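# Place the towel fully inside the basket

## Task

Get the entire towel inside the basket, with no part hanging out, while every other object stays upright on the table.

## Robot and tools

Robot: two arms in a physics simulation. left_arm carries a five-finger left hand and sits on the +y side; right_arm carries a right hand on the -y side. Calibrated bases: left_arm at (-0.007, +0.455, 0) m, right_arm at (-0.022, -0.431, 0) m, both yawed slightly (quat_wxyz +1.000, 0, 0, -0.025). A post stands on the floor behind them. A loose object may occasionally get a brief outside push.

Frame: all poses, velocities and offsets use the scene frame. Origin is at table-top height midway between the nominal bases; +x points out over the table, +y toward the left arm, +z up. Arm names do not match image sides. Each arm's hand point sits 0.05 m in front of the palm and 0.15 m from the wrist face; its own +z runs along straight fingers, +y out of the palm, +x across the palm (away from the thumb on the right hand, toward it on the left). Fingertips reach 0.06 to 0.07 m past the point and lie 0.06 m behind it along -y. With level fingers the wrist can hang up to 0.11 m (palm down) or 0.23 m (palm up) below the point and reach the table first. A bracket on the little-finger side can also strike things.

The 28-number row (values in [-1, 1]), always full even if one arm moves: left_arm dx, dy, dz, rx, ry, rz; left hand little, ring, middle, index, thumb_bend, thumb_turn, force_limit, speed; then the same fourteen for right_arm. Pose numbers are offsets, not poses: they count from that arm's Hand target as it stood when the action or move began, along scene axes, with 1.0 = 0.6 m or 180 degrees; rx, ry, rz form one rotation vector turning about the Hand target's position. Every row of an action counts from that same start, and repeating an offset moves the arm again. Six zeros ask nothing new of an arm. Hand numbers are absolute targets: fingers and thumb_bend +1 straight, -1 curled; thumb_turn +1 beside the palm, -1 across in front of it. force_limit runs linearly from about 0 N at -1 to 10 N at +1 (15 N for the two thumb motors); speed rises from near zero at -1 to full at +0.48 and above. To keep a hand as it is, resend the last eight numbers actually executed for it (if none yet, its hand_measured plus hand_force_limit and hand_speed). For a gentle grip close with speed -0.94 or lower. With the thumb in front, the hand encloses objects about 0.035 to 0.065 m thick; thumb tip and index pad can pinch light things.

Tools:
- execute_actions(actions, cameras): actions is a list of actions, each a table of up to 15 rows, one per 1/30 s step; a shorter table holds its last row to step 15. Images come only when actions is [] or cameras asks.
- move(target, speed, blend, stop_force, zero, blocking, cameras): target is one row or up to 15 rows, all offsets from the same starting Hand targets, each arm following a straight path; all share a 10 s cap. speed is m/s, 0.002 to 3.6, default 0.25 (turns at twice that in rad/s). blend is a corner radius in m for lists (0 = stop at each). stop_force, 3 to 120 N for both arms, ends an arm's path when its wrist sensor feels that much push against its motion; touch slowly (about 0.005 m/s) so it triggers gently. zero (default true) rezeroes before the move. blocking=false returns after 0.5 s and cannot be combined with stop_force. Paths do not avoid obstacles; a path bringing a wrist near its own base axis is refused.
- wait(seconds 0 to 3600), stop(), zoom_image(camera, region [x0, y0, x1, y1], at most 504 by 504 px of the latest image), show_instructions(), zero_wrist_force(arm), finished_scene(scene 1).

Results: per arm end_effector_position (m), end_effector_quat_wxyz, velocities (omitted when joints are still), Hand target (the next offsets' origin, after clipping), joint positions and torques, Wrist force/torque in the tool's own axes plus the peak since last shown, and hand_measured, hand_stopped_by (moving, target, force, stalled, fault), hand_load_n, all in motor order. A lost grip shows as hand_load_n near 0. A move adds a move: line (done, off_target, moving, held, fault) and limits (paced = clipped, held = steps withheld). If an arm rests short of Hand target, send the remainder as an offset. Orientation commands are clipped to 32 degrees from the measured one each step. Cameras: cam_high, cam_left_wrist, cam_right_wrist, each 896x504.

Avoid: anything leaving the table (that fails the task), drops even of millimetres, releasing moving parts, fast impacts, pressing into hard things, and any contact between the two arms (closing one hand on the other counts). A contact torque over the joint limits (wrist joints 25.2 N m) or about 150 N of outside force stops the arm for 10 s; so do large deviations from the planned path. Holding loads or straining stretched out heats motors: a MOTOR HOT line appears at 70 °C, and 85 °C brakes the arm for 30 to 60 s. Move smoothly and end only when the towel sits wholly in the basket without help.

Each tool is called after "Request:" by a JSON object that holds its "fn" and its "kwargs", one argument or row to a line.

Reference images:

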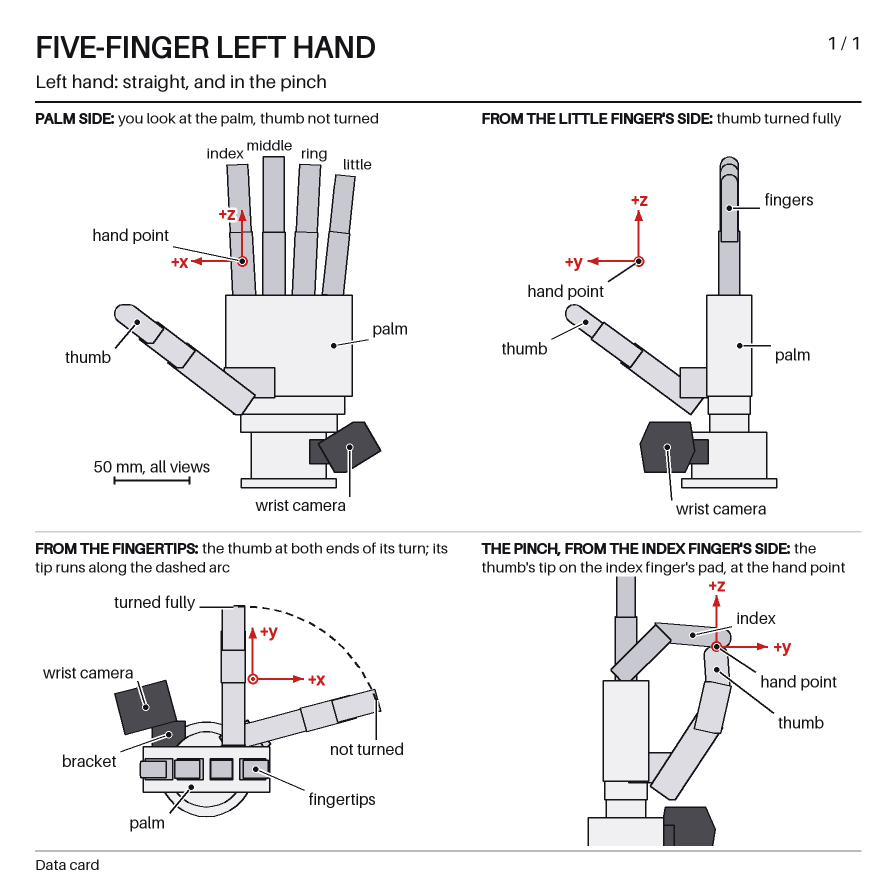

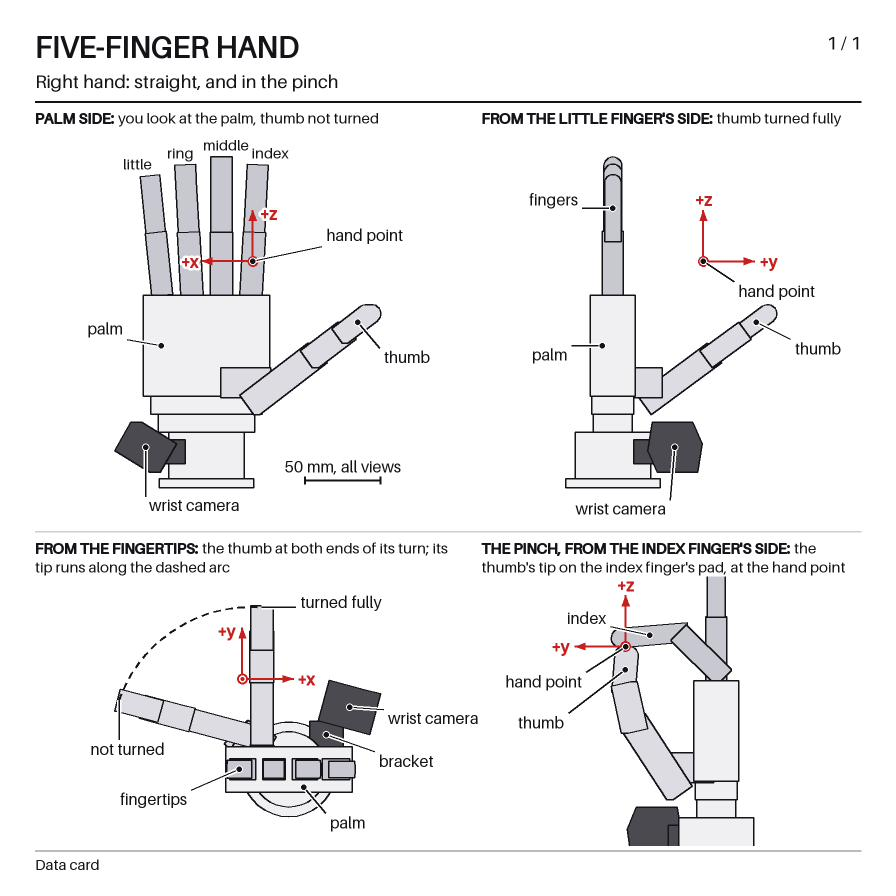

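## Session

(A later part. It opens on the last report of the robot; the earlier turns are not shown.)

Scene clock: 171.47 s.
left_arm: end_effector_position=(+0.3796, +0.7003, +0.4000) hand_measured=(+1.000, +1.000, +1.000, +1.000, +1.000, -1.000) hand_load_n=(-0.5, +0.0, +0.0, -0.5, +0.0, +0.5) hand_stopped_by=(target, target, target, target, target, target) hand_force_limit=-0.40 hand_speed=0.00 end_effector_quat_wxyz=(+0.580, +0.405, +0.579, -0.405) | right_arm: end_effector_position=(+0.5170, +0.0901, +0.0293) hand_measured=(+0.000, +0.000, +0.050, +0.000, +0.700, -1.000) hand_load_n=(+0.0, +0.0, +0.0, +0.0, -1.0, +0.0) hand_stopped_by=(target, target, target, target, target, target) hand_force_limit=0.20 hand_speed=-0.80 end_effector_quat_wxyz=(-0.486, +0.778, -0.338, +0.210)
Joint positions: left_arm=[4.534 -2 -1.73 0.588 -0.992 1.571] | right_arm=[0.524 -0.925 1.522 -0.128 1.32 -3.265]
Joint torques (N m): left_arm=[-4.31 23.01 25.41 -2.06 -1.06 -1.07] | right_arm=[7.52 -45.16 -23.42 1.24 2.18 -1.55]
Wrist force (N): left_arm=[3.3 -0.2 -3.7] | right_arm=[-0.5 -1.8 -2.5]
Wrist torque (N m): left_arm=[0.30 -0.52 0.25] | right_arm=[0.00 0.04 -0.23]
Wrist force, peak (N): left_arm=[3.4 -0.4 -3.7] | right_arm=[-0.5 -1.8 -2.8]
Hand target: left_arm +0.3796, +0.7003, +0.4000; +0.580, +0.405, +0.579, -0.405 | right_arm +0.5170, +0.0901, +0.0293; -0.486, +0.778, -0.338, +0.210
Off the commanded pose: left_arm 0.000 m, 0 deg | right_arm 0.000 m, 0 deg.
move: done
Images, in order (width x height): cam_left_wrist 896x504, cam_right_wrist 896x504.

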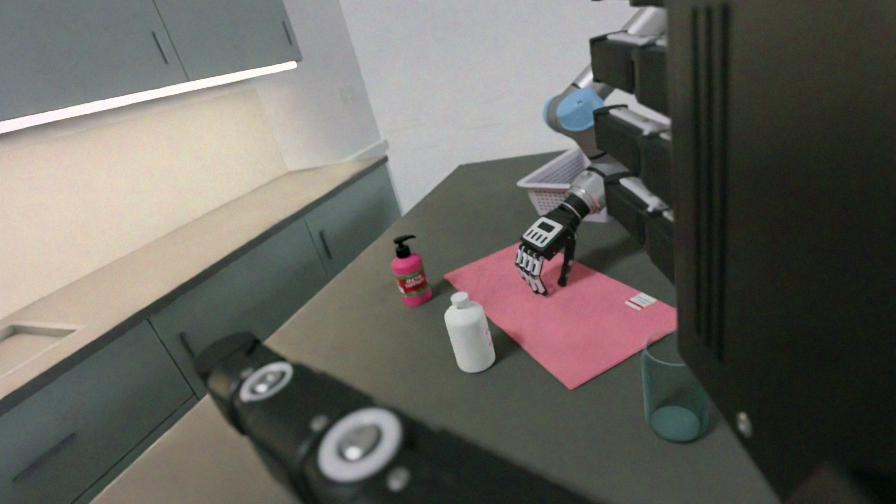

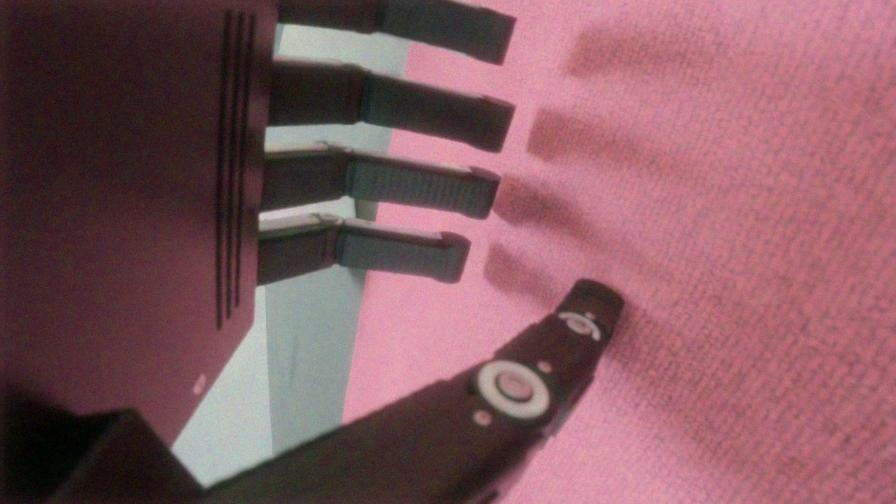

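Request:
{"fn": "move", "kwargs": {
  "target": [0,0,0,0,0,0,1,1,1,1,1,-1,-0.4,0,0,0,0.01,-0.0152,0.0162,0,0,0,0.05,0,0.7,-1,0.2,-0.8],
  "speed": 0.05
}}

Request:
{"fn": "move", "kwargs": {
  "target": [0,0,0,0,0,0,1,1,1,1,1,-1,-0.4,0,0,0,-0.04,0,0,0,0,0,0.05,0,0.7,-1,0.2,-0.8],
  "speed": 0.008,
  "stop_force": 8
}}

Request:
{"fn": "move", "kwargs": {
  "target": [0,0,0,0,0,0,1,1,1,1,1,-1,-0.4,0,0,0,-0.02,0,0,0,-0.4,-0.4,-0.35,-0.4,0.3,-1,0.2,-0.91],
  "speed": 0.009,
  "stop_force": 15,
  "cameras": ["cam_right_wrist","cam_left_wrist","cam_high"]
}}

Request:
{"fn": "zoom_image", "kwargs": {
  "camera": "cam_left_wrist",
  "region": [450, 200, 650, 350]
}}

Scene clock: 174.33 s.
left_arm: end_effector_position=(+0.3796, +0.7003, +0.4000) hand_measured=(+1.000, +1.000, +1.000, +1.000, +1.000, -1.000) hand_load_n=(+0.0, +0.0, +0.0, +0.0, +0.0, +0.0) hand_stopped_by=(target, target, target, target, target, target) hand_force_limit=-0.40 hand_speed=0.00 end_effector_quat_wxyz=(+0.580, +0.405, +0.579, -0.405) | right_arm: end_effector_position=(+0.5170, +0.0901, +0.0352) hand_measured=(+0.000, +0.000, +0.050, +0.000, +0.700, -1.000) hand_load_n=(+0.0, +0.0, +0.0, +0.0, +0.0, +0.0) hand_stopped_by=(target, target, target, target, target, target) hand_force_limit=0.20 hand_speed=-0.80 end_effector_quat_wxyz=(-0.459, +0.794, -0.345, +0.199)
Joint positions: left_arm=[4.534 -2 -1.73 0.588 -0.992 1.571] | right_arm=[0.53 -0.909 1.445 0.004 1.335 -3.279]
Joint torques (N m): left_arm=[-4.12 22.45 24.68 -2.17 -0.93 -1.18] | right_arm=[0.38 -47.84 -9.1 -0.44 -2.29 1.89]
Wrist force (N): left_arm=[3.1 0.0 -3.4] | right_arm=[0.0 2.0 0.4]
Wrist torque (N m): left_arm=[0.32 -0.49 0.24] | right_arm=[0.25 -0.07 0.02]
Wrist force, peak (N): left_arm=[3.2 -0.1 -3.9] | right_arm=[-0.6 -2.0 -2.6]
Hand target: left_arm +0.3796, +0.7003, +0.4000; +0.580, +0.405, +0.579, -0.405 | right_arm +0.5170, +0.0901, +0.0353; -0.459, +0.794, -0.345, +0.199
Off the commanded pose: left_arm 0.000 m, 0 deg | right_arm 0.000 m, 0 deg.
move: done

Scene clock: 176.40 s.
left_arm: end_effector_position=(+0.3796, +0.7003, +0.4000) hand_measured=(+1.000, +1.000, +1.000, +1.000, +1.000, -1.000) hand_load_n=(+0.0, +0.0, +0.0, +0.0, +0.0, +0.0) hand_stopped_by=(target, target, target, target, target, target) hand_force_limit=-0.40 hand_speed=0.00 end_effector_quat_wxyz=(+0.580, +0.405, +0.579, -0.405) | right_arm: end_effector_position=(+0.5170, +0.0901, +0.0275) hand_measured=(+0.000, +0.000, +0.050, +0.000, +0.700, -1.000) hand_load_n=(+0.0, +0.0, +0.0, +0.5, +0.0, +0.0) hand_stopped_by=(target, target, target, target, target, target) hand_force_limit=0.20 hand_speed=-0.80 end_effector_quat_wxyz=(-0.459, +0.794, -0.345, +0.199)
Joint positions: left_arm=[4.534 -2 -1.73 0.588 -0.992 1.571] | right_arm=[0.53 -0.9 1.451 -0.011 1.335 -3.279]
Joint torques (N m): left_arm=[-3.81 22.78 25.22 -2.12 -1.09 -1.04] | right_arm=[-8.09 -43.45 -22.71 1.73 -1.97 1.71]
Wrist force (N): left_arm=[3.2 -0.3 -3.5] | right_arm=[-0.7 -4.8 -5.7]
Wrist torque (N m): left_arm=[0.28 -0.51 0.25] | right_arm=[-0.16 0.10 -0.10]
Wrist force, peak (N): left_arm=[3.4 -0.2 -3.7] | right_arm=[-1.0 -6.9 -7.0]
Hand target: left_arm +0.3796, +0.7003, +0.4000; +0.580, +0.405, +0.579, -0.405 | right_arm +0.5170, +0.0901, +0.0275; -0.459, +0.794, -0.345, +0.199 (not the last commanded pose)
Off the commanded pose: left_arm 0.000 m, 0 deg | right_arm 0.016 m, 0 deg.
move: contact (right_arm)

Scene clock: 179.27 s.
left_arm: end_effector_position=(+0.3796, +0.7003, +0.4000) hand_measured=(+1.000, +1.000, +1.000, +1.000, +1.000, -1.000) hand_load_n=(+0.0, +0.0, +0.0, +0.0, +0.0, +0.5) hand_stopped_by=(target, target, target, target, target, target) hand_force_limit=-0.40 hand_speed=0.00 end_effector_quat_wxyz=(+0.580, +0.405, +0.579, -0.405) | right_arm: end_effector_position=(+0.5171, +0.0902, +0.0259) hand_measured=(-0.400, -0.400, -0.350, -0.400, +0.364, -1.000) hand_load_n=(+0.0, +0.0, +2.0, +0.0, +9.0, +1.5) hand_stopped_by=(target, target, target, target, force, target) hand_force_limit=0.20 hand_speed=-0.91 end_effector_quat_wxyz=(-0.459, +0.794, -0.345, +0.199)
Joint positions: left_arm=[4.534 -2 -1.73 0.588 -0.992 1.571] | right_arm=[0.53 -0.898 1.452 -0.015 1.335 -3.279]
Joint torques (N m): left_arm=[-4.33 22.39 24.74 -2.19 -1.02 -0.94] | right_arm=[-7.98 -45.35 -22.46 -1.46 -1.79 1.3]
Wrist force (N): left_arm=[3.1 -0.6 -3.4] | right_arm=[0.6 1.9 0.0]
Wrist torque (N m): left_arm=[0.23 -0.47 0.25] | right_arm=[0.28 -0.17 0.03]
Wrist force, peak (N): left_arm=[3.4 -0.3 -3.7] | right_arm=[-2.1 -20.8 -16.9]
Hand target: left_arm +0.3796, +0.7003, +0.4000; +0.580, +0.405, +0.579, -0.405 | right_arm +0.5171, +0.0902, +0.0259; -0.459, +0.794, -0.345, +0.199 (not the last commanded pose)
Off the commanded pose: left_arm 0.000 m, 0 deg | right_arm 0.010 m, 0 deg.
move: contact (right_arm)

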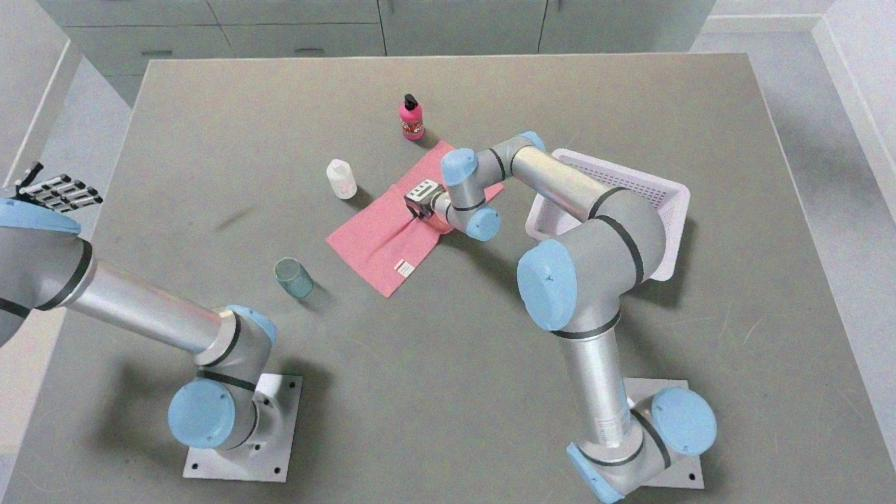

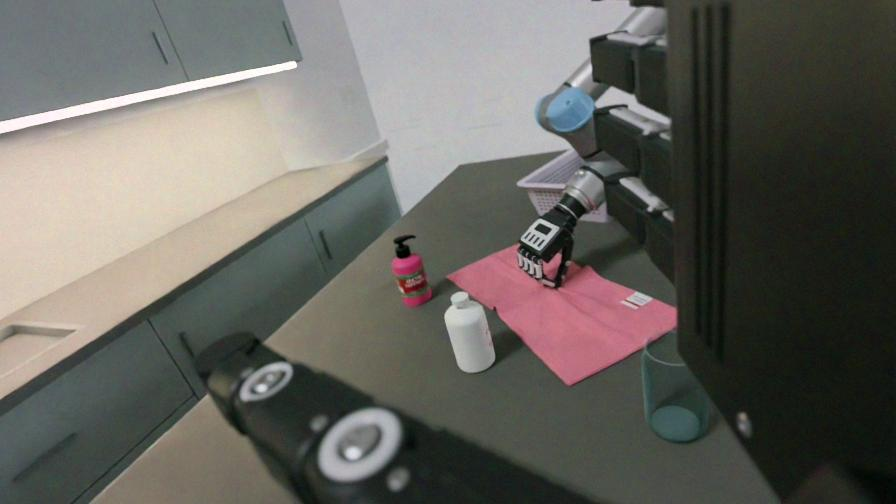

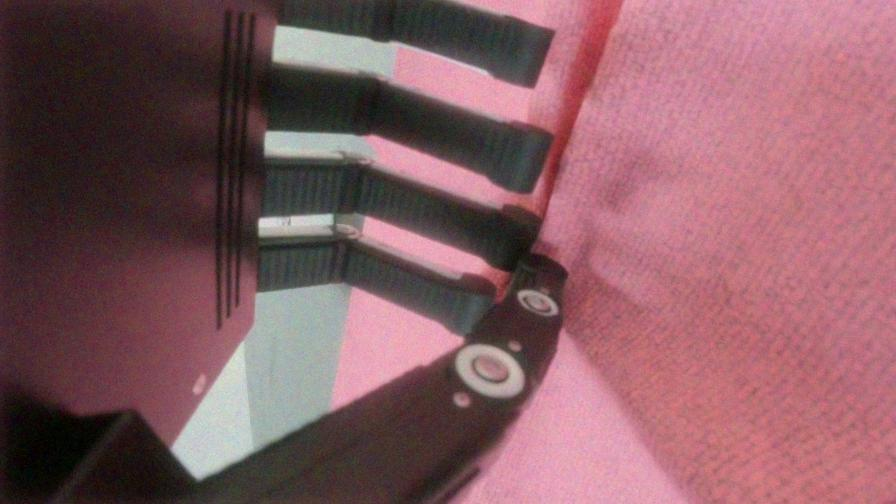

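Scaled by 2.520 from the camera's image (finer frame: 1280x720).

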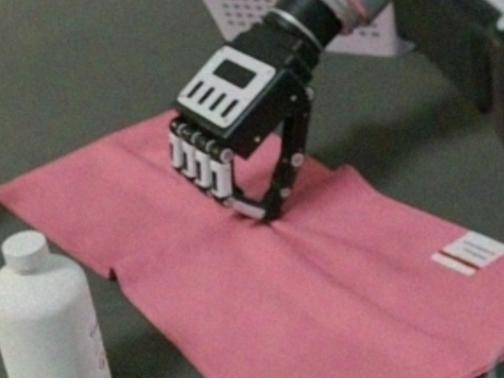

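Request:
{"fn": "move", "kwargs": {
  "target": [0,0,0,0,0,0,1,1,1,1,1,-1,-0.4,0,0,0,0,0,0,0,-0.8,-0.8,-0.7,-0.8,0.2,-1,0.4,-0.85],
  "speed": 0.05
}}

Request:
{"fn": "move", "kwargs": {
  "target": [0,0,0,0,0,0,1,1,1,1,1,-1,-0.4,0,0,0,0.08,0,0,0,-0.8,-0.8,-0.7,-0.8,0.2,-1,0.4,-0.85],
  "speed": 0.03,
  "cameras": ["cam_right_wrist","cam_left_wrist","cam_high"]
}}

Request:
{"fn": "zoom_image", "kwargs": {
  "camera": "cam_left_wrist",
  "region": [450, 200, 650, 350]
}}

Scene clock: 181.00 s.
left_arm: end_effector_position=(+0.3796, +0.7003, +0.4000) hand_measured=(+1.000, +1.000, +1.000, +1.000, +1.000, -1.000) hand_load_n=(+0.0, +0.0, +0.0, +0.0, +0.0, +0.5) hand_stopped_by=(target, target, target, target, target, target) hand_force_limit=-0.40 hand_speed=0.00 end_effector_quat_wxyz=(+0.580, +0.405, +0.579, -0.405) | right_arm: end_effector_position=(+0.5171, +0.0902, +0.0259) hand_measured=(-0.800, -0.800, -0.374, -0.800, +0.362, -1.000) hand_load_n=(+0.0, +0.0, +11.5, +0.5, +11.0, +1.0) hand_stopped_by=(target, target, force, target, force, target) hand_force_limit=0.40 hand_speed=-0.85 end_effector_quat_wxyz=(-0.459, +0.794, -0.345, +0.199)
Joint positions: left_arm=[4.534 -2 -1.73 0.588 -0.992 1.571] | right_arm=[0.53 -0.898 1.452 -0.015 1.335 -3.279]
Joint torques (N m): left_arm=[-3.92 22.66 24.94 -2.16 -0.92 -1.1] | right_arm=[-7.79 -46.05 -23.24 -1.44 -1.66 1.22]
Wrist force (N): left_arm=[3.1 -0.2 -3.4] | right_arm=[0.5 1.7 0.0]
Wrist torque (N m): left_arm=[0.28 -0.48 0.24] | right_arm=[0.25 -0.16 0.02]
Wrist force, peak (N): left_arm=[3.6 -0.4 -3.8] | right_arm=[0.3 2.1 0.0]
Hand target: left_arm +0.3796, +0.7003, +0.4000; +0.580, +0.405, +0.579, -0.405 | right_arm +0.5171, +0.0902, +0.0259; -0.459, +0.794, -0.345, +0.199
Off the commanded pose: left_arm 0.000 m, 0 deg | right_arm 0.000 m, 0 deg.
move: done

Scene clock: 182.87 s.
left_arm: end_effector_position=(+0.3796, +0.7003, +0.4000) hand_measured=(+1.000, +1.000, +1.000, +1.000, +1.000, -1.000) hand_load_n=(+0.0, +0.0, +0.0, +0.0, +0.0, +0.5) hand_stopped_by=(target, target, target, target, target, target) hand_force_limit=-0.40 hand_speed=0.00 end_effector_quat_wxyz=(+0.580, +0.405, +0.579, -0.405) | right_arm: end_effector_position=(+0.5172, +0.0902, +0.0741) hand_measured=(-0.800, -0.800, -0.374, -0.800, +0.362, -1.000) hand_load_n=(+0.0, +0.0, +11.5, +0.5, +10.5, +0.5) hand_stopped_by=(target, target, force, target, force, target) hand_force_limit=0.40 hand_speed=-0.85 end_effector_quat_wxyz=(-0.459, +0.794, -0.345, +0.199) end_effector_velocity=(+0.001, +0.000, -0.001) end_effector_angular_velocity=(+0.001, -0.002, -0.001)
Joint positions: left_arm=[4.534 -2 -1.73 0.588 -0.992 1.571] | right_arm=[0.53 -0.953 1.408 0.084 1.335 -3.279]
Joint velocities: left_arm=[within noise] | right_arm=[0 0.002 0.002 -0.005 0 0]
Joint torques (N m): left_arm=[-3.81 22.53 24.82 -2.14 -0.94 -1.06] | right_arm=[-7.46 -34.06 -10.99 -1.62 -1.69 1.39]
Wrist force (N): left_arm=[3.4 -0.1 -3.6] | right_arm=[0.3 2.0 0.4]
Wrist torque (N m): left_arm=[0.31 -0.53 0.26] | right_arm=[0.25 -0.14 0.02]
Wrist force, peak (N): left_arm=[3.5 -0.3 -3.6] | right_arm=[0.6 2.3 0.3]
Hand target: left_arm +0.3796, +0.7003, +0.4000; +0.580, +0.405, +0.579, -0.405 | right_arm +0.5171, +0.0902, +0.0739; -0.459, +0.794, -0.345, +0.199
Off the commanded pose: left_arm 0.000 m, 0 deg | right_arm 0.000 m, 0 deg.
move: done

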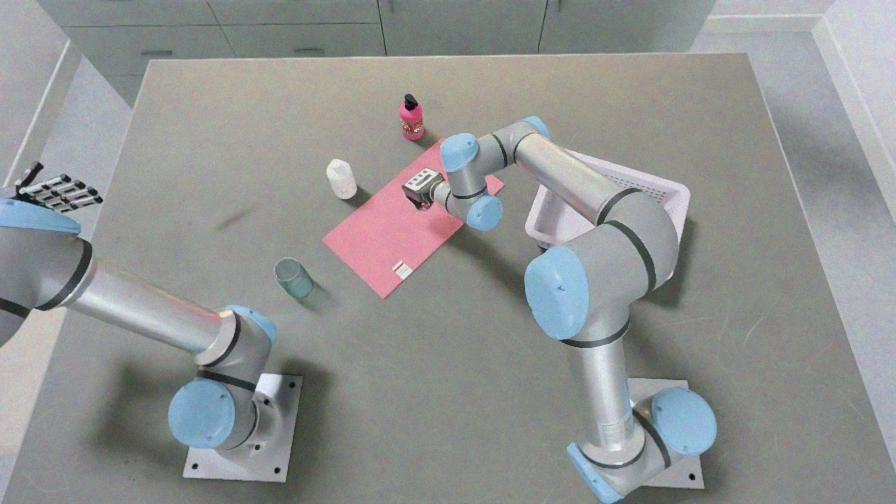

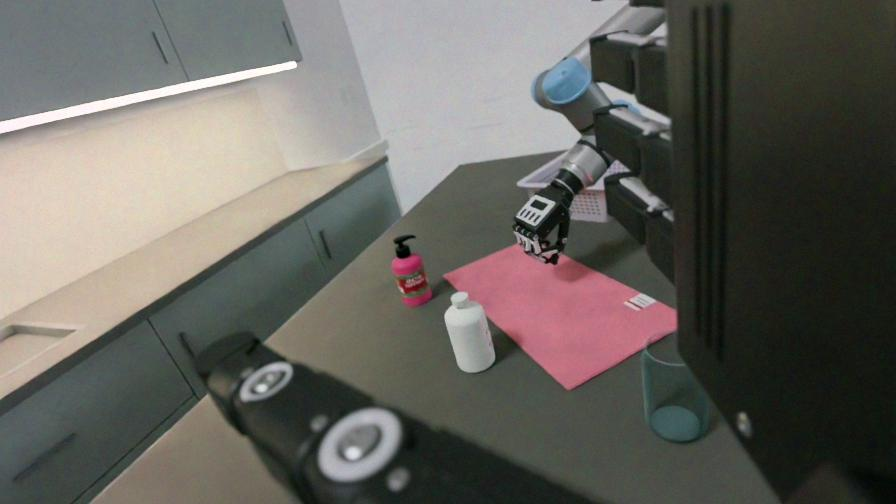

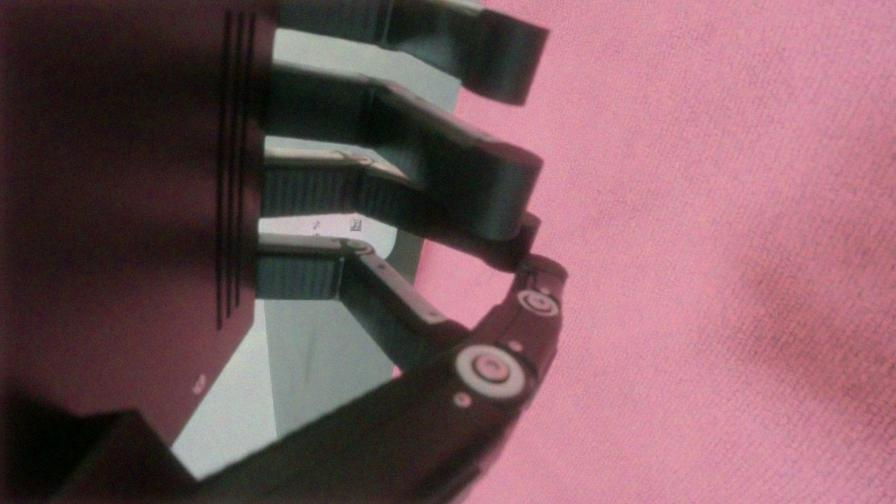

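Scaled by 2.520 from the camera's image (finer frame: 1280x720).

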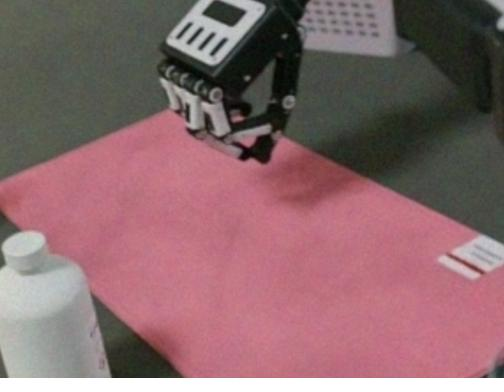

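Request:
{"fn": "move", "kwargs": {
  "target": [0,0,0,0,0,0,1,1,1,1,1,-1,-0.4,0,0,0,0,0,0,0,0.2,0.2,0.2,0.2,0.8,-1,0.2,0],
  "speed": 0.05
}}

Request:
{"fn": "zero_wrist_force", "kwargs": {
  "arm": "right_arm"
}}

Request:
{"fn": "move", "kwargs": {
  "target": [0,0,0,0,0,0,1,1,1,1,1,-1,-0.4,0,0,0,-0.06,0,0,0,0.2,0.2,0.2,0.2,0.8,-1,0.2,0],
  "speed": 0.04,
  "stop_force": 8,
  "zero": false
}}

Request:
{"fn": "move", "kwargs": {
  "target": [0,0,0,0,0,0,1,1,1,1,1,-1,-0.4,0,0,0,-0.06,0,0,0,0.2,0.2,0.2,0.2,0.8,-1,0.2,0],
  "speed": 0.01,
  "stop_force": 8,
  "zero": false,
  "cameras": ["cam_right_wrist","cam_left_wrist"]
}}

Request:
{"fn": "zoom_image", "kwargs": {
  "camera": "cam_left_wrist",
  "region": [450, 200, 650, 350]
}}

Scene clock: 184.60 s.
left_arm: end_effector_position=(+0.3796, +0.7003, +0.4000) hand_measured=(+1.000, +1.000, +1.000, +1.000, +1.000, -1.000) hand_load_n=(+0.0, +0.0, +0.0, +0.0, +0.0, +0.0) hand_stopped_by=(target, target, target, target, target, target) hand_force_limit=-0.40 hand_speed=0.00 end_effector_quat_wxyz=(+0.580, +0.405, +0.579, -0.405) | right_arm: end_effector_position=(+0.5171, +0.0902, +0.0739) hand_measured=(+0.200, +0.200, +0.200, +0.200, +0.800, -1.000) hand_load_n=(+0.0, +0.0, +0.0, +0.0, +0.0, +0.0) hand_stopped_by=(target, target, target, target, target, target) hand_force_limit=0.20 hand_speed=0.00 end_effector_quat_wxyz=(-0.459, +0.794, -0.345, +0.199)
Joint positions: left_arm=[4.534 -2 -1.73 0.588 -0.992 1.571] | right_arm=[0.53 -0.953 1.408 0.084 1.335 -3.279]
Joint torques (N m): left_arm=[-4.05 23.08 24.44 -2.08 -0.97 -0.79] | right_arm=[-7.62 -34.51 -10.08 -1.46 -1.65 -0.16]
Wrist force (N): left_arm=[3.4 0.0 -3.3] | right_arm=[0.4 2.1 0.5]
Wrist torque (N m): left_arm=[0.31 -0.53 0.25] | right_arm=[0.26 -0.14 0.02]
Wrist force, peak (N): left_arm=[3.3 -0.2 -3.7] | right_arm=[0.5 2.3 0.3]
Hand target: left_arm +0.3796, +0.7003, +0.4000; +0.580, +0.405, +0.579, -0.405 | right_arm +0.5171, +0.0902, +0.0739; -0.459, +0.794, -0.345, +0.199
Off the commanded pose: left_arm 0.000 m, 0 deg | right_arm 0.000 m, 0 deg.
move: done

Wrist force sensor zeroed.

Scene clock: 186.53 s.
left_arm: end_effector_position=(+0.3796, +0.7003, +0.4000) hand_measured=(+1.000, +1.000, +1.000, +1.000, +1.000, -1.000) hand_load_n=(+0.0, +0.0, +0.0, +0.0, +0.0, +0.0) hand_stopped_by=(target, target, target, target, target, target) hand_force_limit=-0.40 hand_speed=0.00 end_effector_quat_wxyz=(+0.580, +0.405, +0.579, -0.405) | right_arm: end_effector_position=(+0.5171, +0.0902, +0.0379) hand_measured=(+0.200, +0.200, +0.200, +0.200, +0.800, -1.000) hand_load_n=(+0.0, +0.0, +0.0, +0.0, +0.0, +0.0) hand_stopped_by=(target, target, target, target, target, target) hand_force_limit=0.20 hand_speed=0.00 end_effector_quat_wxyz=(-0.459, +0.794, -0.345, +0.199)
Joint positions: left_arm=[4.534 -2 -1.73 0.588 -0.992 1.571] | right_arm=[0.53 -0.912 1.442 0.009 1.335 -3.279]
Joint torques (N m): left_arm=[-3.07 22.66 25.03 -2.17 -0.98 -0.9] | right_arm=[-8.03 -48.55 -25.16 1.2 -1.72 -0.58]
Wrist force (N, zeroed by zero_wrist_force on right_arm): left_arm=[3.2 -0.2 -3.2] | right_arm=[0.1 -0.1 0.0]
Wrist torque (N m, zeroed by zero_wrist_force on right_arm): left_arm=[0.27 -0.49 0.25] | right_arm=[-0.01 -0.02 0.01]
Wrist force, peak (N, zeroed by zero_wrist_force on right_arm): left_arm=[3.3 -0.4 -3.8] | right_arm=[0.1 -0.7 -0.3]
Hand target: left_arm +0.3796, +0.7003, +0.4000; +0.580, +0.405, +0.579, -0.405 | right_arm +0.5171, +0.0902, +0.0379; -0.459, +0.794, -0.345, +0.199
Off the commanded pose: left_arm 0.000 m, 0 deg | right_arm 0.000 m, 0 deg.
move: done

Scene clock: 188.50 s.
left_arm: end_effector_position=(+0.3796, +0.7003, +0.4000) hand_measured=(+1.000, +1.000, +1.000, +1.000, +1.000, -1.000) hand_load_n=(+0.0, +0.0, +0.0, +0.0, +0.0, +0.0) hand_stopped_by=(target, target, target, target, target, target) hand_force_limit=-0.40 hand_speed=0.00 end_effector_quat_wxyz=(+0.580, +0.405, +0.579, -0.405) | right_arm: end_effector_position=(+0.5172, +0.0902, +0.0287) hand_measured=(+0.200, +0.200, +0.200, +0.200, +0.800, -1.000) hand_load_n=(+0.0, +0.0, +0.0, +0.0, +0.0, +0.0) hand_stopped_by=(target, target, target, target, target, target) hand_force_limit=0.20 hand_speed=0.00 end_effector_quat_wxyz=(-0.459, +0.794, -0.345, +0.199)
Joint positions: left_arm=[4.534 -2 -1.73 0.588 -0.992 1.571] | right_arm=[0.53 -0.901 1.45 -0.01 1.335 -3.279]
Joint torques (N m): left_arm=[-2.67 22.45 24.54 -2.19 -0.96 -0.79] | right_arm=[-8.15 -44.82 -23.05 1.68 -1.74 0.31]
Wrist force (N, zeroed by zero_wrist_force on right_arm): left_arm=[3.3 -0.4 -3.5] | right_arm=[-0.9 -5.9 -5.5]
Wrist torque (N m, zeroed by zero_wrist_force on right_arm): left_arm=[0.26 -0.51 0.26] | right_arm=[-0.41 0.19 -0.09]
Wrist force, peak (N, zeroed by zero_wrist_force on right_arm): left_arm=[3.6 -0.3 -3.4] | right_arm=[-1.0 -8.2 -7.3]
Hand target: left_arm +0.3796, +0.7003, +0.4000; +0.580, +0.405, +0.579, -0.405 | right_arm +0.5172, +0.0902, +0.0287; -0.459, +0.794, -0.345, +0.199 (not the last commanded pose)
Off the commanded pose: left_arm 0.000 m, 0 deg | right_arm 0.027 m, 0 deg.
move: contact (right_arm)
Images, in order (width x height): cam_left_wrist 896x504, cam_right_wrist 896x504.

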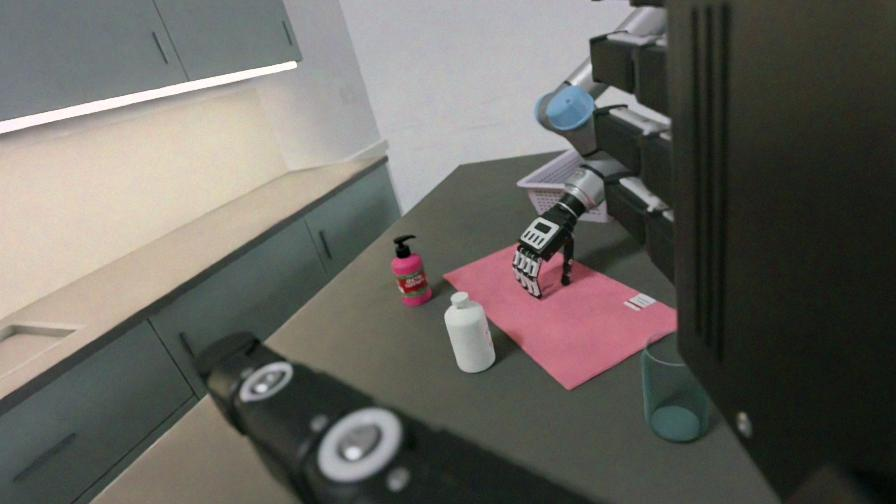

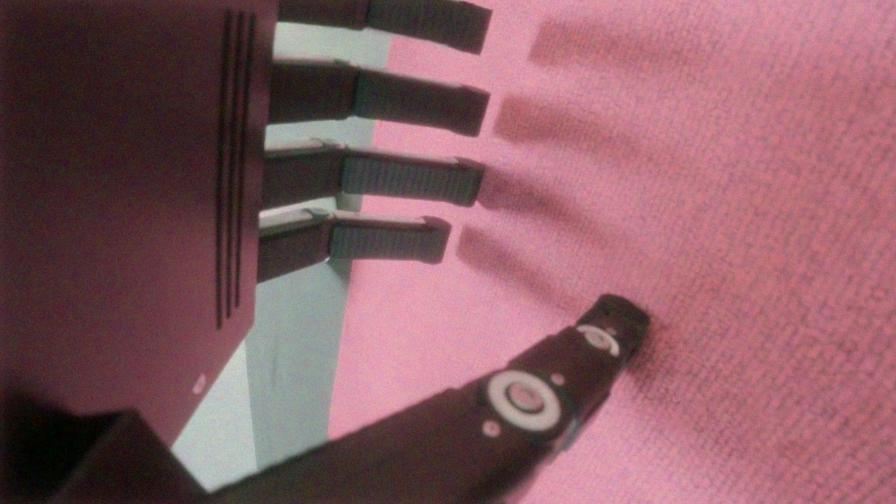

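Scaled by 2.520 from the camera's image (finer frame: 1280x720).

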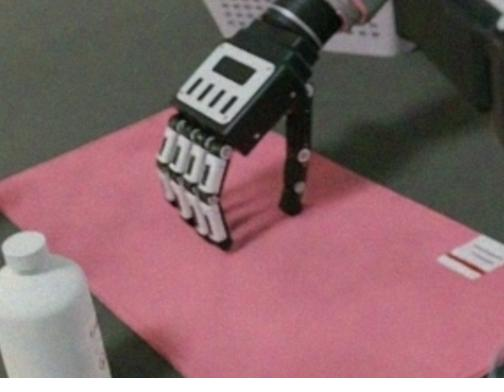

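Request:
{"fn": "move", "kwargs": {
  "target": [0,0,0,0,0,0,1,1,1,1,1,-1,-0.4,0,0,0,0,0,0,0,0.0,0.0,0.05,0.0,0.7,-1,0.2,-0.8],
  "speed": 0.05
}}

Request:
{"fn": "move", "kwargs": {
  "target": [0,0,0,0,0,0,1,1,1,1,1,-1,-0.4,0,0,0,-0.06,0,0,0,0.0,0.0,0.05,0.0,0.7,-1,0.2,-0.8],
  "speed": 0.01,
  "stop_force": 12,
  "zero": false
}}

Request:
{"fn": "move", "kwargs": {
  "target": [0,0,0,0,0,0,1,1,1,1,1,-1,-0.4,0,0,0,0,0,0,0,-0.15,-0.15,-0.1,-0.15,0.6,-1,0.2,-0.8],
  "speed": 0.05
}}

Request:
{"fn": "move", "kwargs": {
  "target": [0,0,0,0,0,0,1,1,1,1,1,-1,-0.4,0,0,0,-0.06,0,0,0,-0.15,-0.15,-0.1,-0.15,0.6,-1,0.2,-0.8],
  "speed": 0.01,
  "stop_force": 12,
  "zero": false,
  "cameras": ["cam_right_wrist","cam_left_wrist"]
}}

Request:
{"fn": "zoom_image", "kwargs": {
  "camera": "cam_left_wrist",
  "region": [450, 200, 650, 350]
}}

Scene clock: 190.00 s.
left_arm: end_effector_position=(+0.3796, +0.7003, +0.4000) hand_measured=(+1.000, +1.000, +1.000, +1.000, +1.000, -1.000) hand_load_n=(+0.0, +0.0, +0.0, +0.0, +0.0, +0.0) hand_stopped_by=(target, target, target, target, target, target) hand_force_limit=-0.40 hand_speed=0.00 end_effector_quat_wxyz=(+0.580, +0.405, +0.579, -0.405) | right_arm: end_effector_position=(+0.5172, +0.0902, +0.0287) hand_measured=(+0.000, +0.000, +0.050, +0.000, +0.700, -1.000) hand_load_n=(+0.0, +0.0, +0.0, +0.0, +0.5, +0.0) hand_stopped_by=(target, target, target, target, target, target) hand_force_limit=0.20 hand_speed=-0.80 end_effector_quat_wxyz=(-0.459, +0.794, -0.345, +0.199)
Joint positions: left_arm=[4.534 -2 -1.73 0.588 -0.992 1.571] | right_arm=[0.53 -0.901 1.45 -0.01 1.335 -3.279]
Joint torques (N m): left_arm=[-4.14 23.11 24.55 -2.09 -0.98 -0.96] | right_arm=[-8.02 -43.83 -22.5 1.18 -1.69 0.33]
Wrist force (N, zeroed by zero_wrist_force on right_arm): left_arm=[3.2 -0.4 -3.5] | right_arm=[0.1 -1.1 -1.6]
Wrist torque (N m, zeroed by zero_wrist_force on right_arm): left_arm=[0.26 -0.49 0.25] | right_arm=[-0.07 0.00 0.00]
Wrist force, peak (N, zeroed by zero_wrist_force on right_arm): left_arm=[3.3 -0.5 -3.7] | right_arm=[-0.8 -6.3 -5.7]
Hand target: left_arm +0.3796, +0.7003, +0.4000; +0.580, +0.405, +0.579, -0.405 | right_arm +0.5172, +0.0902, +0.0287; -0.459, +0.794, -0.345, +0.199
Off the commanded pose: left_arm 0.000 m, 0 deg | right_arm 0.000 m, 0 deg.
move: done

Scene clock: 191.17 s.
left_arm: end_effector_position=(+0.3796, +0.7003, +0.4000) hand_measured=(+1.000, +1.000, +1.000, +1.000, +1.000, -1.000) hand_load_n=(+0.0, +0.0, +0.0, +0.0, +0.0, +0.0) hand_stopped_by=(target, target, target, target, target, target) hand_force_limit=-0.40 hand_speed=0.00 end_effector_quat_wxyz=(+0.580, +0.405, +0.579, -0.405) | right_arm: end_effector_position=(+0.5173, +0.0902, +0.0272) hand_measured=(+0.000, +0.000, +0.050, +0.000, +0.700, -1.000) hand_load_n=(+0.0, +0.0, +0.0, +0.0, +0.0, +0.0) hand_stopped_by=(target, target, target, target, target, target) hand_force_limit=0.20 hand_speed=-0.80 end_effector_quat_wxyz=(-0.459, +0.794, -0.345, +0.199)
Joint positions: left_arm=[4.534 -2 -1.73 0.588 -0.992 1.571] | right_arm=[0.53 -0.899 1.451 -0.013 1.335 -3.279]
Joint torques (N m): left_arm=[-4.17 23.21 24.24 -2.18 -1.02 -0.83] | right_arm=[-7.97 -41.41 -21.75 1.29 -1.76 0.28]
Wrist force (N, zeroed by zero_wrist_force on right_arm): left_arm=[3.4 -0.5 -3.4] | right_arm=[-1.3 -9.8 -8.6]
Wrist torque (N m, zeroed by zero_wrist_force on right_arm): left_arm=[0.24 -0.52 0.26] | right_arm=[-0.59 0.27 -0.18]
Wrist force, peak (N, zeroed by zero_wrist_force on right_arm): left_arm=[3.5 -0.2 -3.5] | right_arm=[-1.6 -12.9 -11.2]
Hand target: left_arm +0.3796, +0.7003, +0.4000; +0.580, +0.405, +0.579, -0.405 | right_arm +0.5173, +0.0902, +0.0272; -0.459, +0.794, -0.345, +0.199 (not the last commanded pose)
Off the commanded pose: left_arm 0.000 m, 0 deg | right_arm 0.035 m, 0 deg.
move: contact (right_arm)

Scene clock: 191.80 s.
left_arm: end_effector_position=(+0.3796, +0.7003, +0.4000) hand_measured=(+1.000, +1.000, +1.000, +1.000, +1.000, -1.000) hand_load_n=(+0.5, +0.0, +0.0, +0.0, +0.0, +0.0) hand_stopped_by=(target, target, target, target, target, target) hand_force_limit=-0.40 hand_speed=0.00 end_effector_quat_wxyz=(+0.580, +0.405, +0.579, -0.405) | right_arm: end_effector_position=(+0.5173, +0.0902, +0.0272) hand_measured=(-0.150, -0.150, -0.100, -0.150, +0.600, -1.000) hand_load_n=(+0.0, +0.0, +0.0, +0.0, +0.0, +0.0) hand_stopped_by=(target, target, target, target, target, target) hand_force_limit=0.20 hand_speed=-0.80 end_effector_quat_wxyz=(-0.459, +0.794, -0.345, +0.199)
Joint positions: left_arm=[4.534 -2 -1.73 0.588 -0.992 1.571] | right_arm=[0.53 -0.899 1.451 -0.013 1.335 -3.279]
Joint torques (N m): left_arm=[-3.37 23.42 24.66 -2.21 -0.9 -0.83] | right_arm=[-7.77 -41.3 -20.55 0.92 -1.75 0.36]
Wrist force (N, zeroed by zero_wrist_force on right_arm): left_arm=[3.2 -0.3 -3.4] | right_arm=[0.1 -0.2 -0.5]
Wrist torque (N m, zeroed by zero_wrist_force on right_arm): left_arm=[0.26 -0.49 0.25] | right_arm=[0.00 -0.01 0.00]
Wrist force, peak (N, zeroed by zero_wrist_force on right_arm): left_arm=[3.5 -0.1 -3.5] | right_arm=[-1.1 -9.9 -8.8]
Hand target: left_arm +0.3796, +0.7003, +0.4000; +0.580, +0.405, +0.579, -0.405 | right_arm +0.5173, +0.0902, +0.0272; -0.459, +0.794, -0.345, +0.199
Off the commanded pose: left_arm 0.000 m, 0 deg | right_arm 0.000 m, 0 deg.
move: done

Scene clock: 193.13 s.
left_arm: end_effector_position=(+0.3796, +0.7003, +0.4000) hand_measured=(+1.000, +1.000, +1.000, +1.000, +1.000, -1.000) hand_load_n=(+0.0, +0.0, +0.0, +0.0, +0.0, +0.0) hand_stopped_by=(target, target, target, target, target, target) hand_force_limit=-0.40 hand_speed=0.00 end_effector_quat_wxyz=(+0.580, +0.405, +0.579, -0.405) | right_arm: end_effector_position=(+0.5173, +0.0903, +0.0244) hand_measured=(-0.150, -0.150, -0.100, -0.150, +0.600, -1.000) hand_load_n=(+0.0, +0.0, +0.0, +0.0, -1.0, +0.0) hand_stopped_by=(target, target, target, target, target, target) hand_force_limit=0.20 hand_speed=-0.80 end_effector_quat_wxyz=(-0.459, +0.794, -0.345, +0.199)
Joint positions: left_arm=[4.534 -2 -1.73 0.588 -0.992 1.571] | right_arm=[0.53 -0.896 1.453 -0.019 1.335 -3.279]
Joint torques (N m): left_arm=[-4.03 22.95 24.82 -2.11 -0.93 -0.82] | right_arm=[-8.24 -40.36 -20.28 2.69 -1.77 0.19]
Wrist force (N, zeroed by zero_wrist_force on right_arm): left_arm=[3.3 -0.3 -3.0] | right_arm=[-0.5 -11.5 -6.0]
Wrist torque (N m, zeroed by zero_wrist_force on right_arm): left_arm=[0.25 -0.50 0.26] | right_arm=[-0.43 0.16 -0.22]
Wrist force, peak (N, zeroed by zero_wrist_force on right_arm): left_arm=[3.6 -0.3 -3.3] | right_arm=[-1.3 -14.8 -7.5]
Hand target: left_arm +0.3796, +0.7003, +0.4000; +0.580, +0.405, +0.579, -0.405 | right_arm +0.5173, +0.0903, +0.0244; -0.459, +0.794, -0.345, +0.199 (not the last commanded pose)
Off the commanded pose: left_arm 0.000 m, 0 deg | right_arm 0.033 m, 0 deg.
move: contact (right_arm)
Images, in order (width x height): cam_left_wrist 896x504, cam_right_wrist 896x504.

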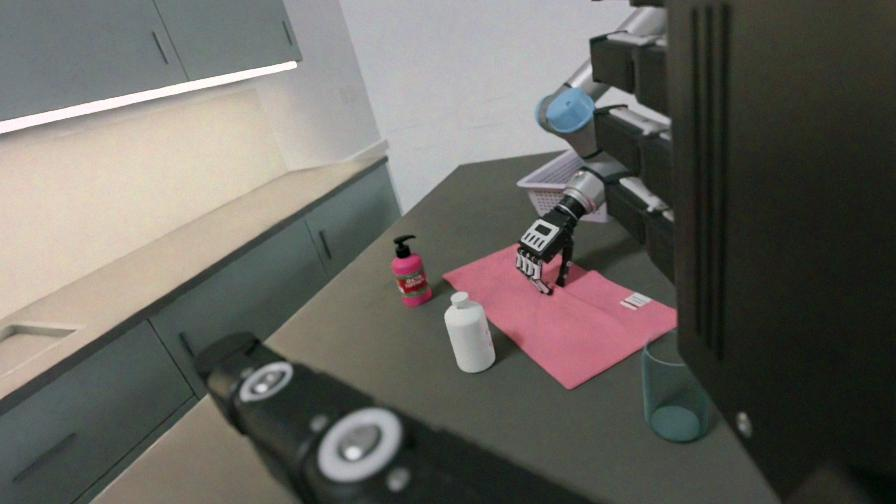

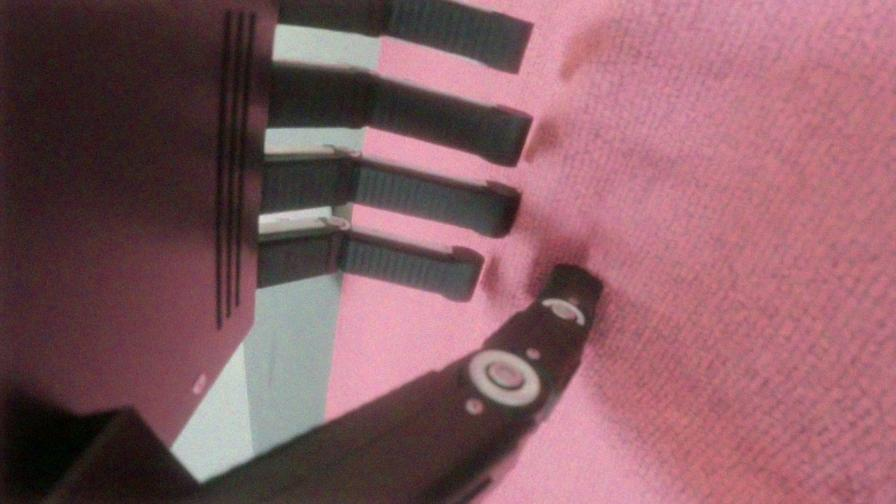

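Scaled by 2.520 from the camera's image (finer frame: 1280x720).

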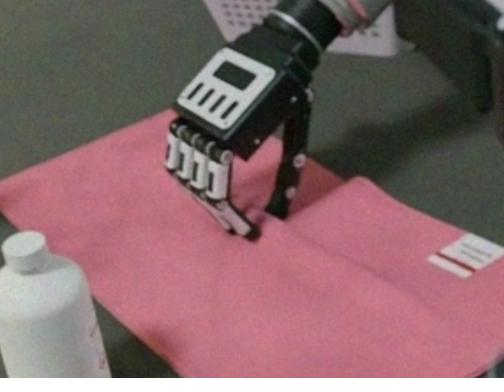

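Request:
{"fn": "move", "kwargs": {
  "target": [0,0,0,0,0,0,1,1,1,1,1,-1,-0.4,0,0,0,0,0,0,0,-0.25,-0.25,-0.2,-0.25,0.52,-1,0.2,-0.8],
  "speed": 0.05
}}

Request:
{"fn": "move", "kwargs": {
  "target": [0,0,0,0,0,0,1,1,1,1,1,-1,-0.4,0,0,0,-0.06,0,0,0,-0.25,-0.25,-0.2,-0.25,0.52,-1,0.2,-0.8],
  "speed": 0.01,
  "stop_force": 14,
  "zero": false
}}

Request:
{"fn": "move", "kwargs": {
  "target": [0,0,0,0,0,0,1,1,1,1,1,-1,-0.4,0,0,0,0,0,0,0,-0.35,-0.35,-0.3,-0.35,0.44,-1,0.2,-0.8],
  "speed": 0.05
}}

Request:
{"fn": "move", "kwargs": {
  "target": [0,0,0,0,0,0,1,1,1,1,1,-1,-0.4,0,0,0,-0.06,0,0,0,-0.35,-0.35,-0.3,-0.35,0.44,-1,0.2,-0.8],
  "speed": 0.01,
  "stop_force": 14,
  "zero": false,
  "cameras": ["cam_right_wrist","cam_left_wrist"]
}}

Request:
{"fn": "zoom_image", "kwargs": {
  "camera": "cam_left_wrist",
  "region": [450, 200, 650, 350]
}}

Scene clock: 194.47 s.
left_arm: end_effector_position=(+0.3796, +0.7003, +0.4000) hand_measured=(+1.000, +1.000, +1.000, +1.000, +1.000, -1.000) hand_load_n=(+0.0, +0.0, +0.0, +0.0, +0.0, +0.0) hand_stopped_by=(target, target, target, target, target, target) hand_force_limit=-0.40 hand_speed=0.00 end_effector_quat_wxyz=(+0.580, +0.405, +0.579, -0.405) | right_arm: end_effector_position=(+0.5173, +0.0903, +0.0244) hand_measured=(-0.250, -0.250, -0.200, -0.250, +0.520, -1.000) hand_load_n=(+0.5, +0.0, +0.5, +0.0, +0.0, +0.0) hand_stopped_by=(target, target, target, target, target, target) hand_force_limit=0.20 hand_speed=-0.80 end_effector_quat_wxyz=(-0.459, +0.794, -0.345, +0.199)
Joint positions: left_arm=[4.534 -2 -1.73 0.588 -0.992 1.571] | right_arm=[0.53 -0.896 1.453 -0.019 1.335 -3.279]
Joint torques (N m): left_arm=[-3.39 23.66 24.72 -2.16 -0.9 -0.91] | right_arm=[-8.2 -41.02 -20.09 -0.2 -1.71 0.18]
Wrist force (N, zeroed by zero_wrist_force on right_arm): left_arm=[3.2 -0.2 -3.3] | right_arm=[0.0 -1.1 -1.2]
Wrist torque (N m, zeroed by zero_wrist_force on right_arm): left_arm=[0.28 -0.49 0.24] | right_arm=[-0.04 0.02 -0.02]
Wrist force, peak (N, zeroed by zero_wrist_force on right_arm): left_arm=[3.5 -0.3 -3.5] | right_arm=[-0.7 -11.9 -5.9]
Hand target: left_arm +0.3796, +0.7003, +0.4000; +0.580, +0.405, +0.579, -0.405 | right_arm +0.5173, +0.0903, +0.0244; -0.459, +0.794, -0.345, +0.199
Off the commanded pose: left_arm 0.000 m, 0 deg | right_arm 0.000 m, 0 deg.
move: done

Scene clock: 195.77 s.
left_arm: end_effector_position=(+0.3796, +0.7003, +0.4000) hand_measured=(+1.000, +1.000, +1.000, +1.000, +1.000, -1.000) hand_load_n=(+0.0, +0.0, +0.0, +0.5, +0.0, +0.5) hand_stopped_by=(target, target, target, target, target, target) hand_force_limit=-0.40 hand_speed=0.00 end_effector_quat_wxyz=(+0.580, +0.405, +0.579, -0.405) | right_arm: end_effector_position=(+0.5174, +0.0903, +0.0221) hand_measured=(-0.250, -0.250, -0.200, -0.250, +0.520, -1.000) hand_load_n=(+0.0, +0.0, +0.0, +0.0, -2.0, +0.0) hand_stopped_by=(target, target, target, target, target, target) hand_force_limit=0.20 hand_speed=-0.80 end_effector_quat_wxyz=(-0.459, +0.794, -0.345, +0.199)
Joint positions: left_arm=[4.534 -2 -1.73 0.588 -0.992 1.571] | right_arm=[0.53 -0.893 1.455 -0.024 1.335 -3.279]
Joint torques (N m): left_arm=[-4.12 23.05 24.55 -2.09 -1.02 -0.78] | right_arm=[-7.92 -39.95 -19.51 2.76 -1.73 0.14]
Wrist force (N, zeroed by zero_wrist_force on right_arm): left_arm=[3.1 -0.5 -3.6] | right_arm=[-0.8 -12.9 -7.3]
Wrist torque (N m, zeroed by zero_wrist_force on right_arm): left_arm=[0.26 -0.49 0.24] | right_arm=[-0.53 0.21 -0.27]
Wrist force, peak (N, zeroed by zero_wrist_force on right_arm): left_arm=[3.4 -0.2 -3.6] | right_arm=[-1.1 -15.9 -8.7]
Hand target: left_arm +0.3796, +0.7003, +0.4000; +0.580, +0.405, +0.579, -0.405 | right_arm +0.5174, +0.0903, +0.0221; -0.460, +0.794, -0.345, +0.199 (not the last commanded pose)
Off the commanded pose: left_arm 0.000 m, 0 deg | right_arm 0.034 m, 0 deg.
move: contact (right_arm)

Scene clock: 196.30 s.
left_arm: end_effector_position=(+0.3796, +0.7003, +0.4000) hand_measured=(+1.000, +1.000, +1.000, +1.000, +1.000, -1.000) hand_load_n=(+0.0, +0.0, +0.0, +0.0, +0.5, +0.0) hand_stopped_by=(target, target, target, target, target, target) hand_force_limit=-0.40 hand_speed=0.00 end_effector_quat_wxyz=(+0.580, +0.405, +0.579, -0.405) | right_arm: end_effector_position=(+0.5174, +0.0903, +0.0221) hand_measured=(-0.350, -0.350, -0.288, -0.350, +0.442, -1.000) hand_load_n=(+0.0, +0.0, +8.5, +1.0, +4.5, +0.0) hand_stopped_by=(target, target, force, target, target, target) hand_force_limit=0.20 hand_speed=-0.80 end_effector_quat_wxyz=(-0.459, +0.794, -0.345, +0.199)
Joint positions: left_arm=[4.534 -2 -1.73 0.588 -0.992 1.571] | right_arm=[0.53 -0.893 1.455 -0.024 1.335 -3.279]
Joint torques (N m): left_arm=[-3.63 23.43 24.31 -2.22 -1.12 -0.77] | right_arm=[-7.81 -39.84 -19.4 -0.01 -1.71 0.14]
Wrist force (N, zeroed by zero_wrist_force on right_arm): left_arm=[3.2 -0.3 -3.1] | right_arm=[0.5 -6.6 -3.9]
Wrist torque (N m, zeroed by zero_wrist_force on right_arm): left_arm=[0.25 -0.50 0.25] | right_arm=[-0.30 0.01 -0.09]
Wrist force, peak (N, zeroed by zero_wrist_force on right_arm): left_arm=[3.5 -0.4 -3.5] | right_arm=[-0.7 -12.9 -7.0]
Hand target: left_arm +0.3796, +0.7003, +0.4000; +0.580, +0.405, +0.579, -0.405 | right_arm +0.5174, +0.0903, +0.0221; -0.460, +0.794, -0.345, +0.199
Off the commanded pose: left_arm 0.000 m, 0 deg | right_arm 0.000 m, 0 deg.
move: done

Scene clock: 197.37 s.
left_arm: end_effector_position=(+0.3796, +0.7003, +0.4000) hand_measured=(+1.000, +1.000, +1.000, +1.000, +1.000, -1.000) hand_load_n=(+0.0, +0.0, +0.0, +0.0, +0.0, +0.0) hand_stopped_by=(target, target, target, target, target, target) hand_force_limit=-0.40 hand_speed=0.00 end_effector_quat_wxyz=(+0.580, +0.405, +0.579, -0.405) | right_arm: end_effector_position=(+0.5175, +0.0904, +0.0215) hand_measured=(-0.350, -0.350, -0.288, -0.350, +0.442, -1.000) hand_load_n=(+0.0, +0.0, +8.5, +1.5, +2.5, +0.0) hand_stopped_by=(target, target, force, target, target, target) hand_force_limit=0.20 hand_speed=-0.80 end_effector_quat_wxyz=(-0.460, +0.794, -0.345, +0.199)
Joint positions: left_arm=[4.534 -2 -1.73 0.588 -0.992 1.571] | right_arm=[0.53 -0.892 1.455 -0.025 1.335 -3.279]
Joint torques (N m): left_arm=[-3.43 23.11 24.47 -2.04 -1.01 -0.69] | right_arm=[-8.17 -40.53 -20.35 1.53 -1.74 0.09]
Wrist force (N, zeroed by zero_wrist_force on right_arm): left_arm=[3.4 -0.4 -3.2] | right_arm=[-0.3 -11.5 -7.9]
Wrist torque (N m, zeroed by zero_wrist_force on right_arm): left_arm=[0.25 -0.51 0.26] | right_arm=[-0.58 0.17 -0.20]
Wrist force, peak (N, zeroed by zero_wrist_force on right_arm): left_arm=[3.2 -0.3 -3.6] | right_arm=[-0.8 -15.5 -10.7]
Hand target: left_arm +0.3796, +0.7003, +0.4000; +0.580, +0.405, +0.579, -0.405 | right_arm +0.5175, +0.0904, +0.0215; -0.460, +0.794, -0.345, +0.199 (not the last commanded pose)
Off the commanded pose: left_arm 0.000 m, 0 deg | right_arm 0.035 m, 0 deg.
move: contact (right_arm)
Images, in order (width x height): cam_left_wrist 896x504, cam_right_wrist 896x504.

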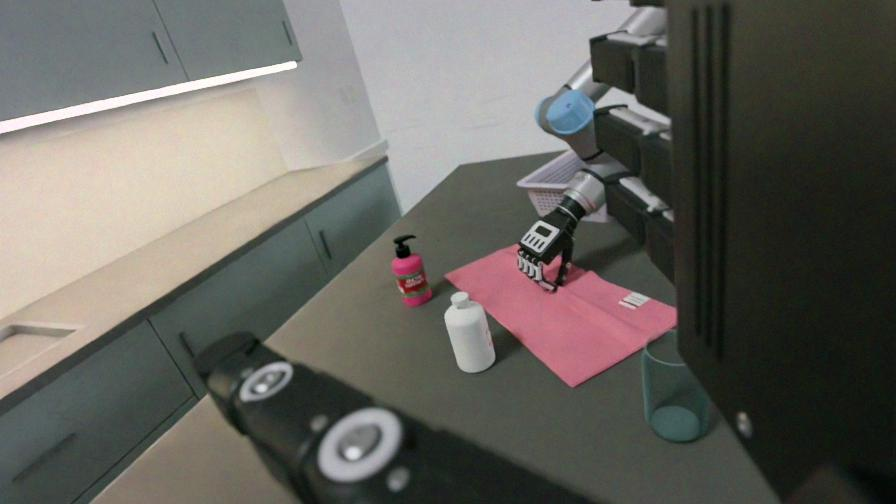

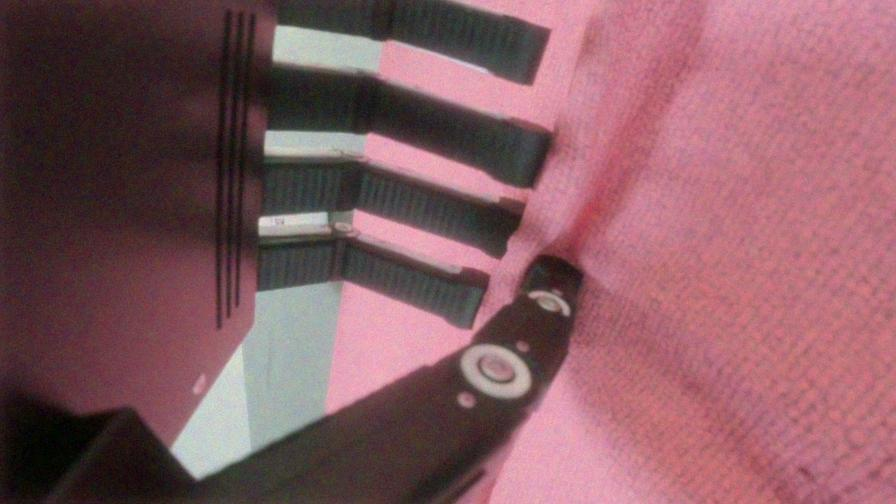

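Scaled by 2.520 from the camera's image (finer frame: 1280x720).

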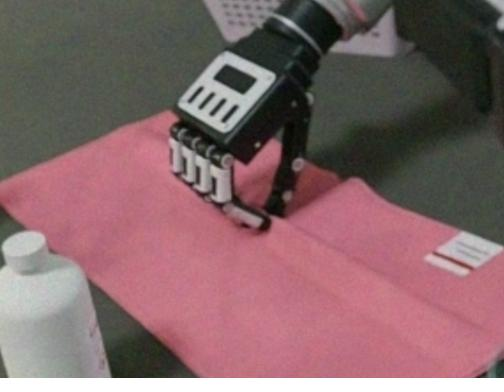

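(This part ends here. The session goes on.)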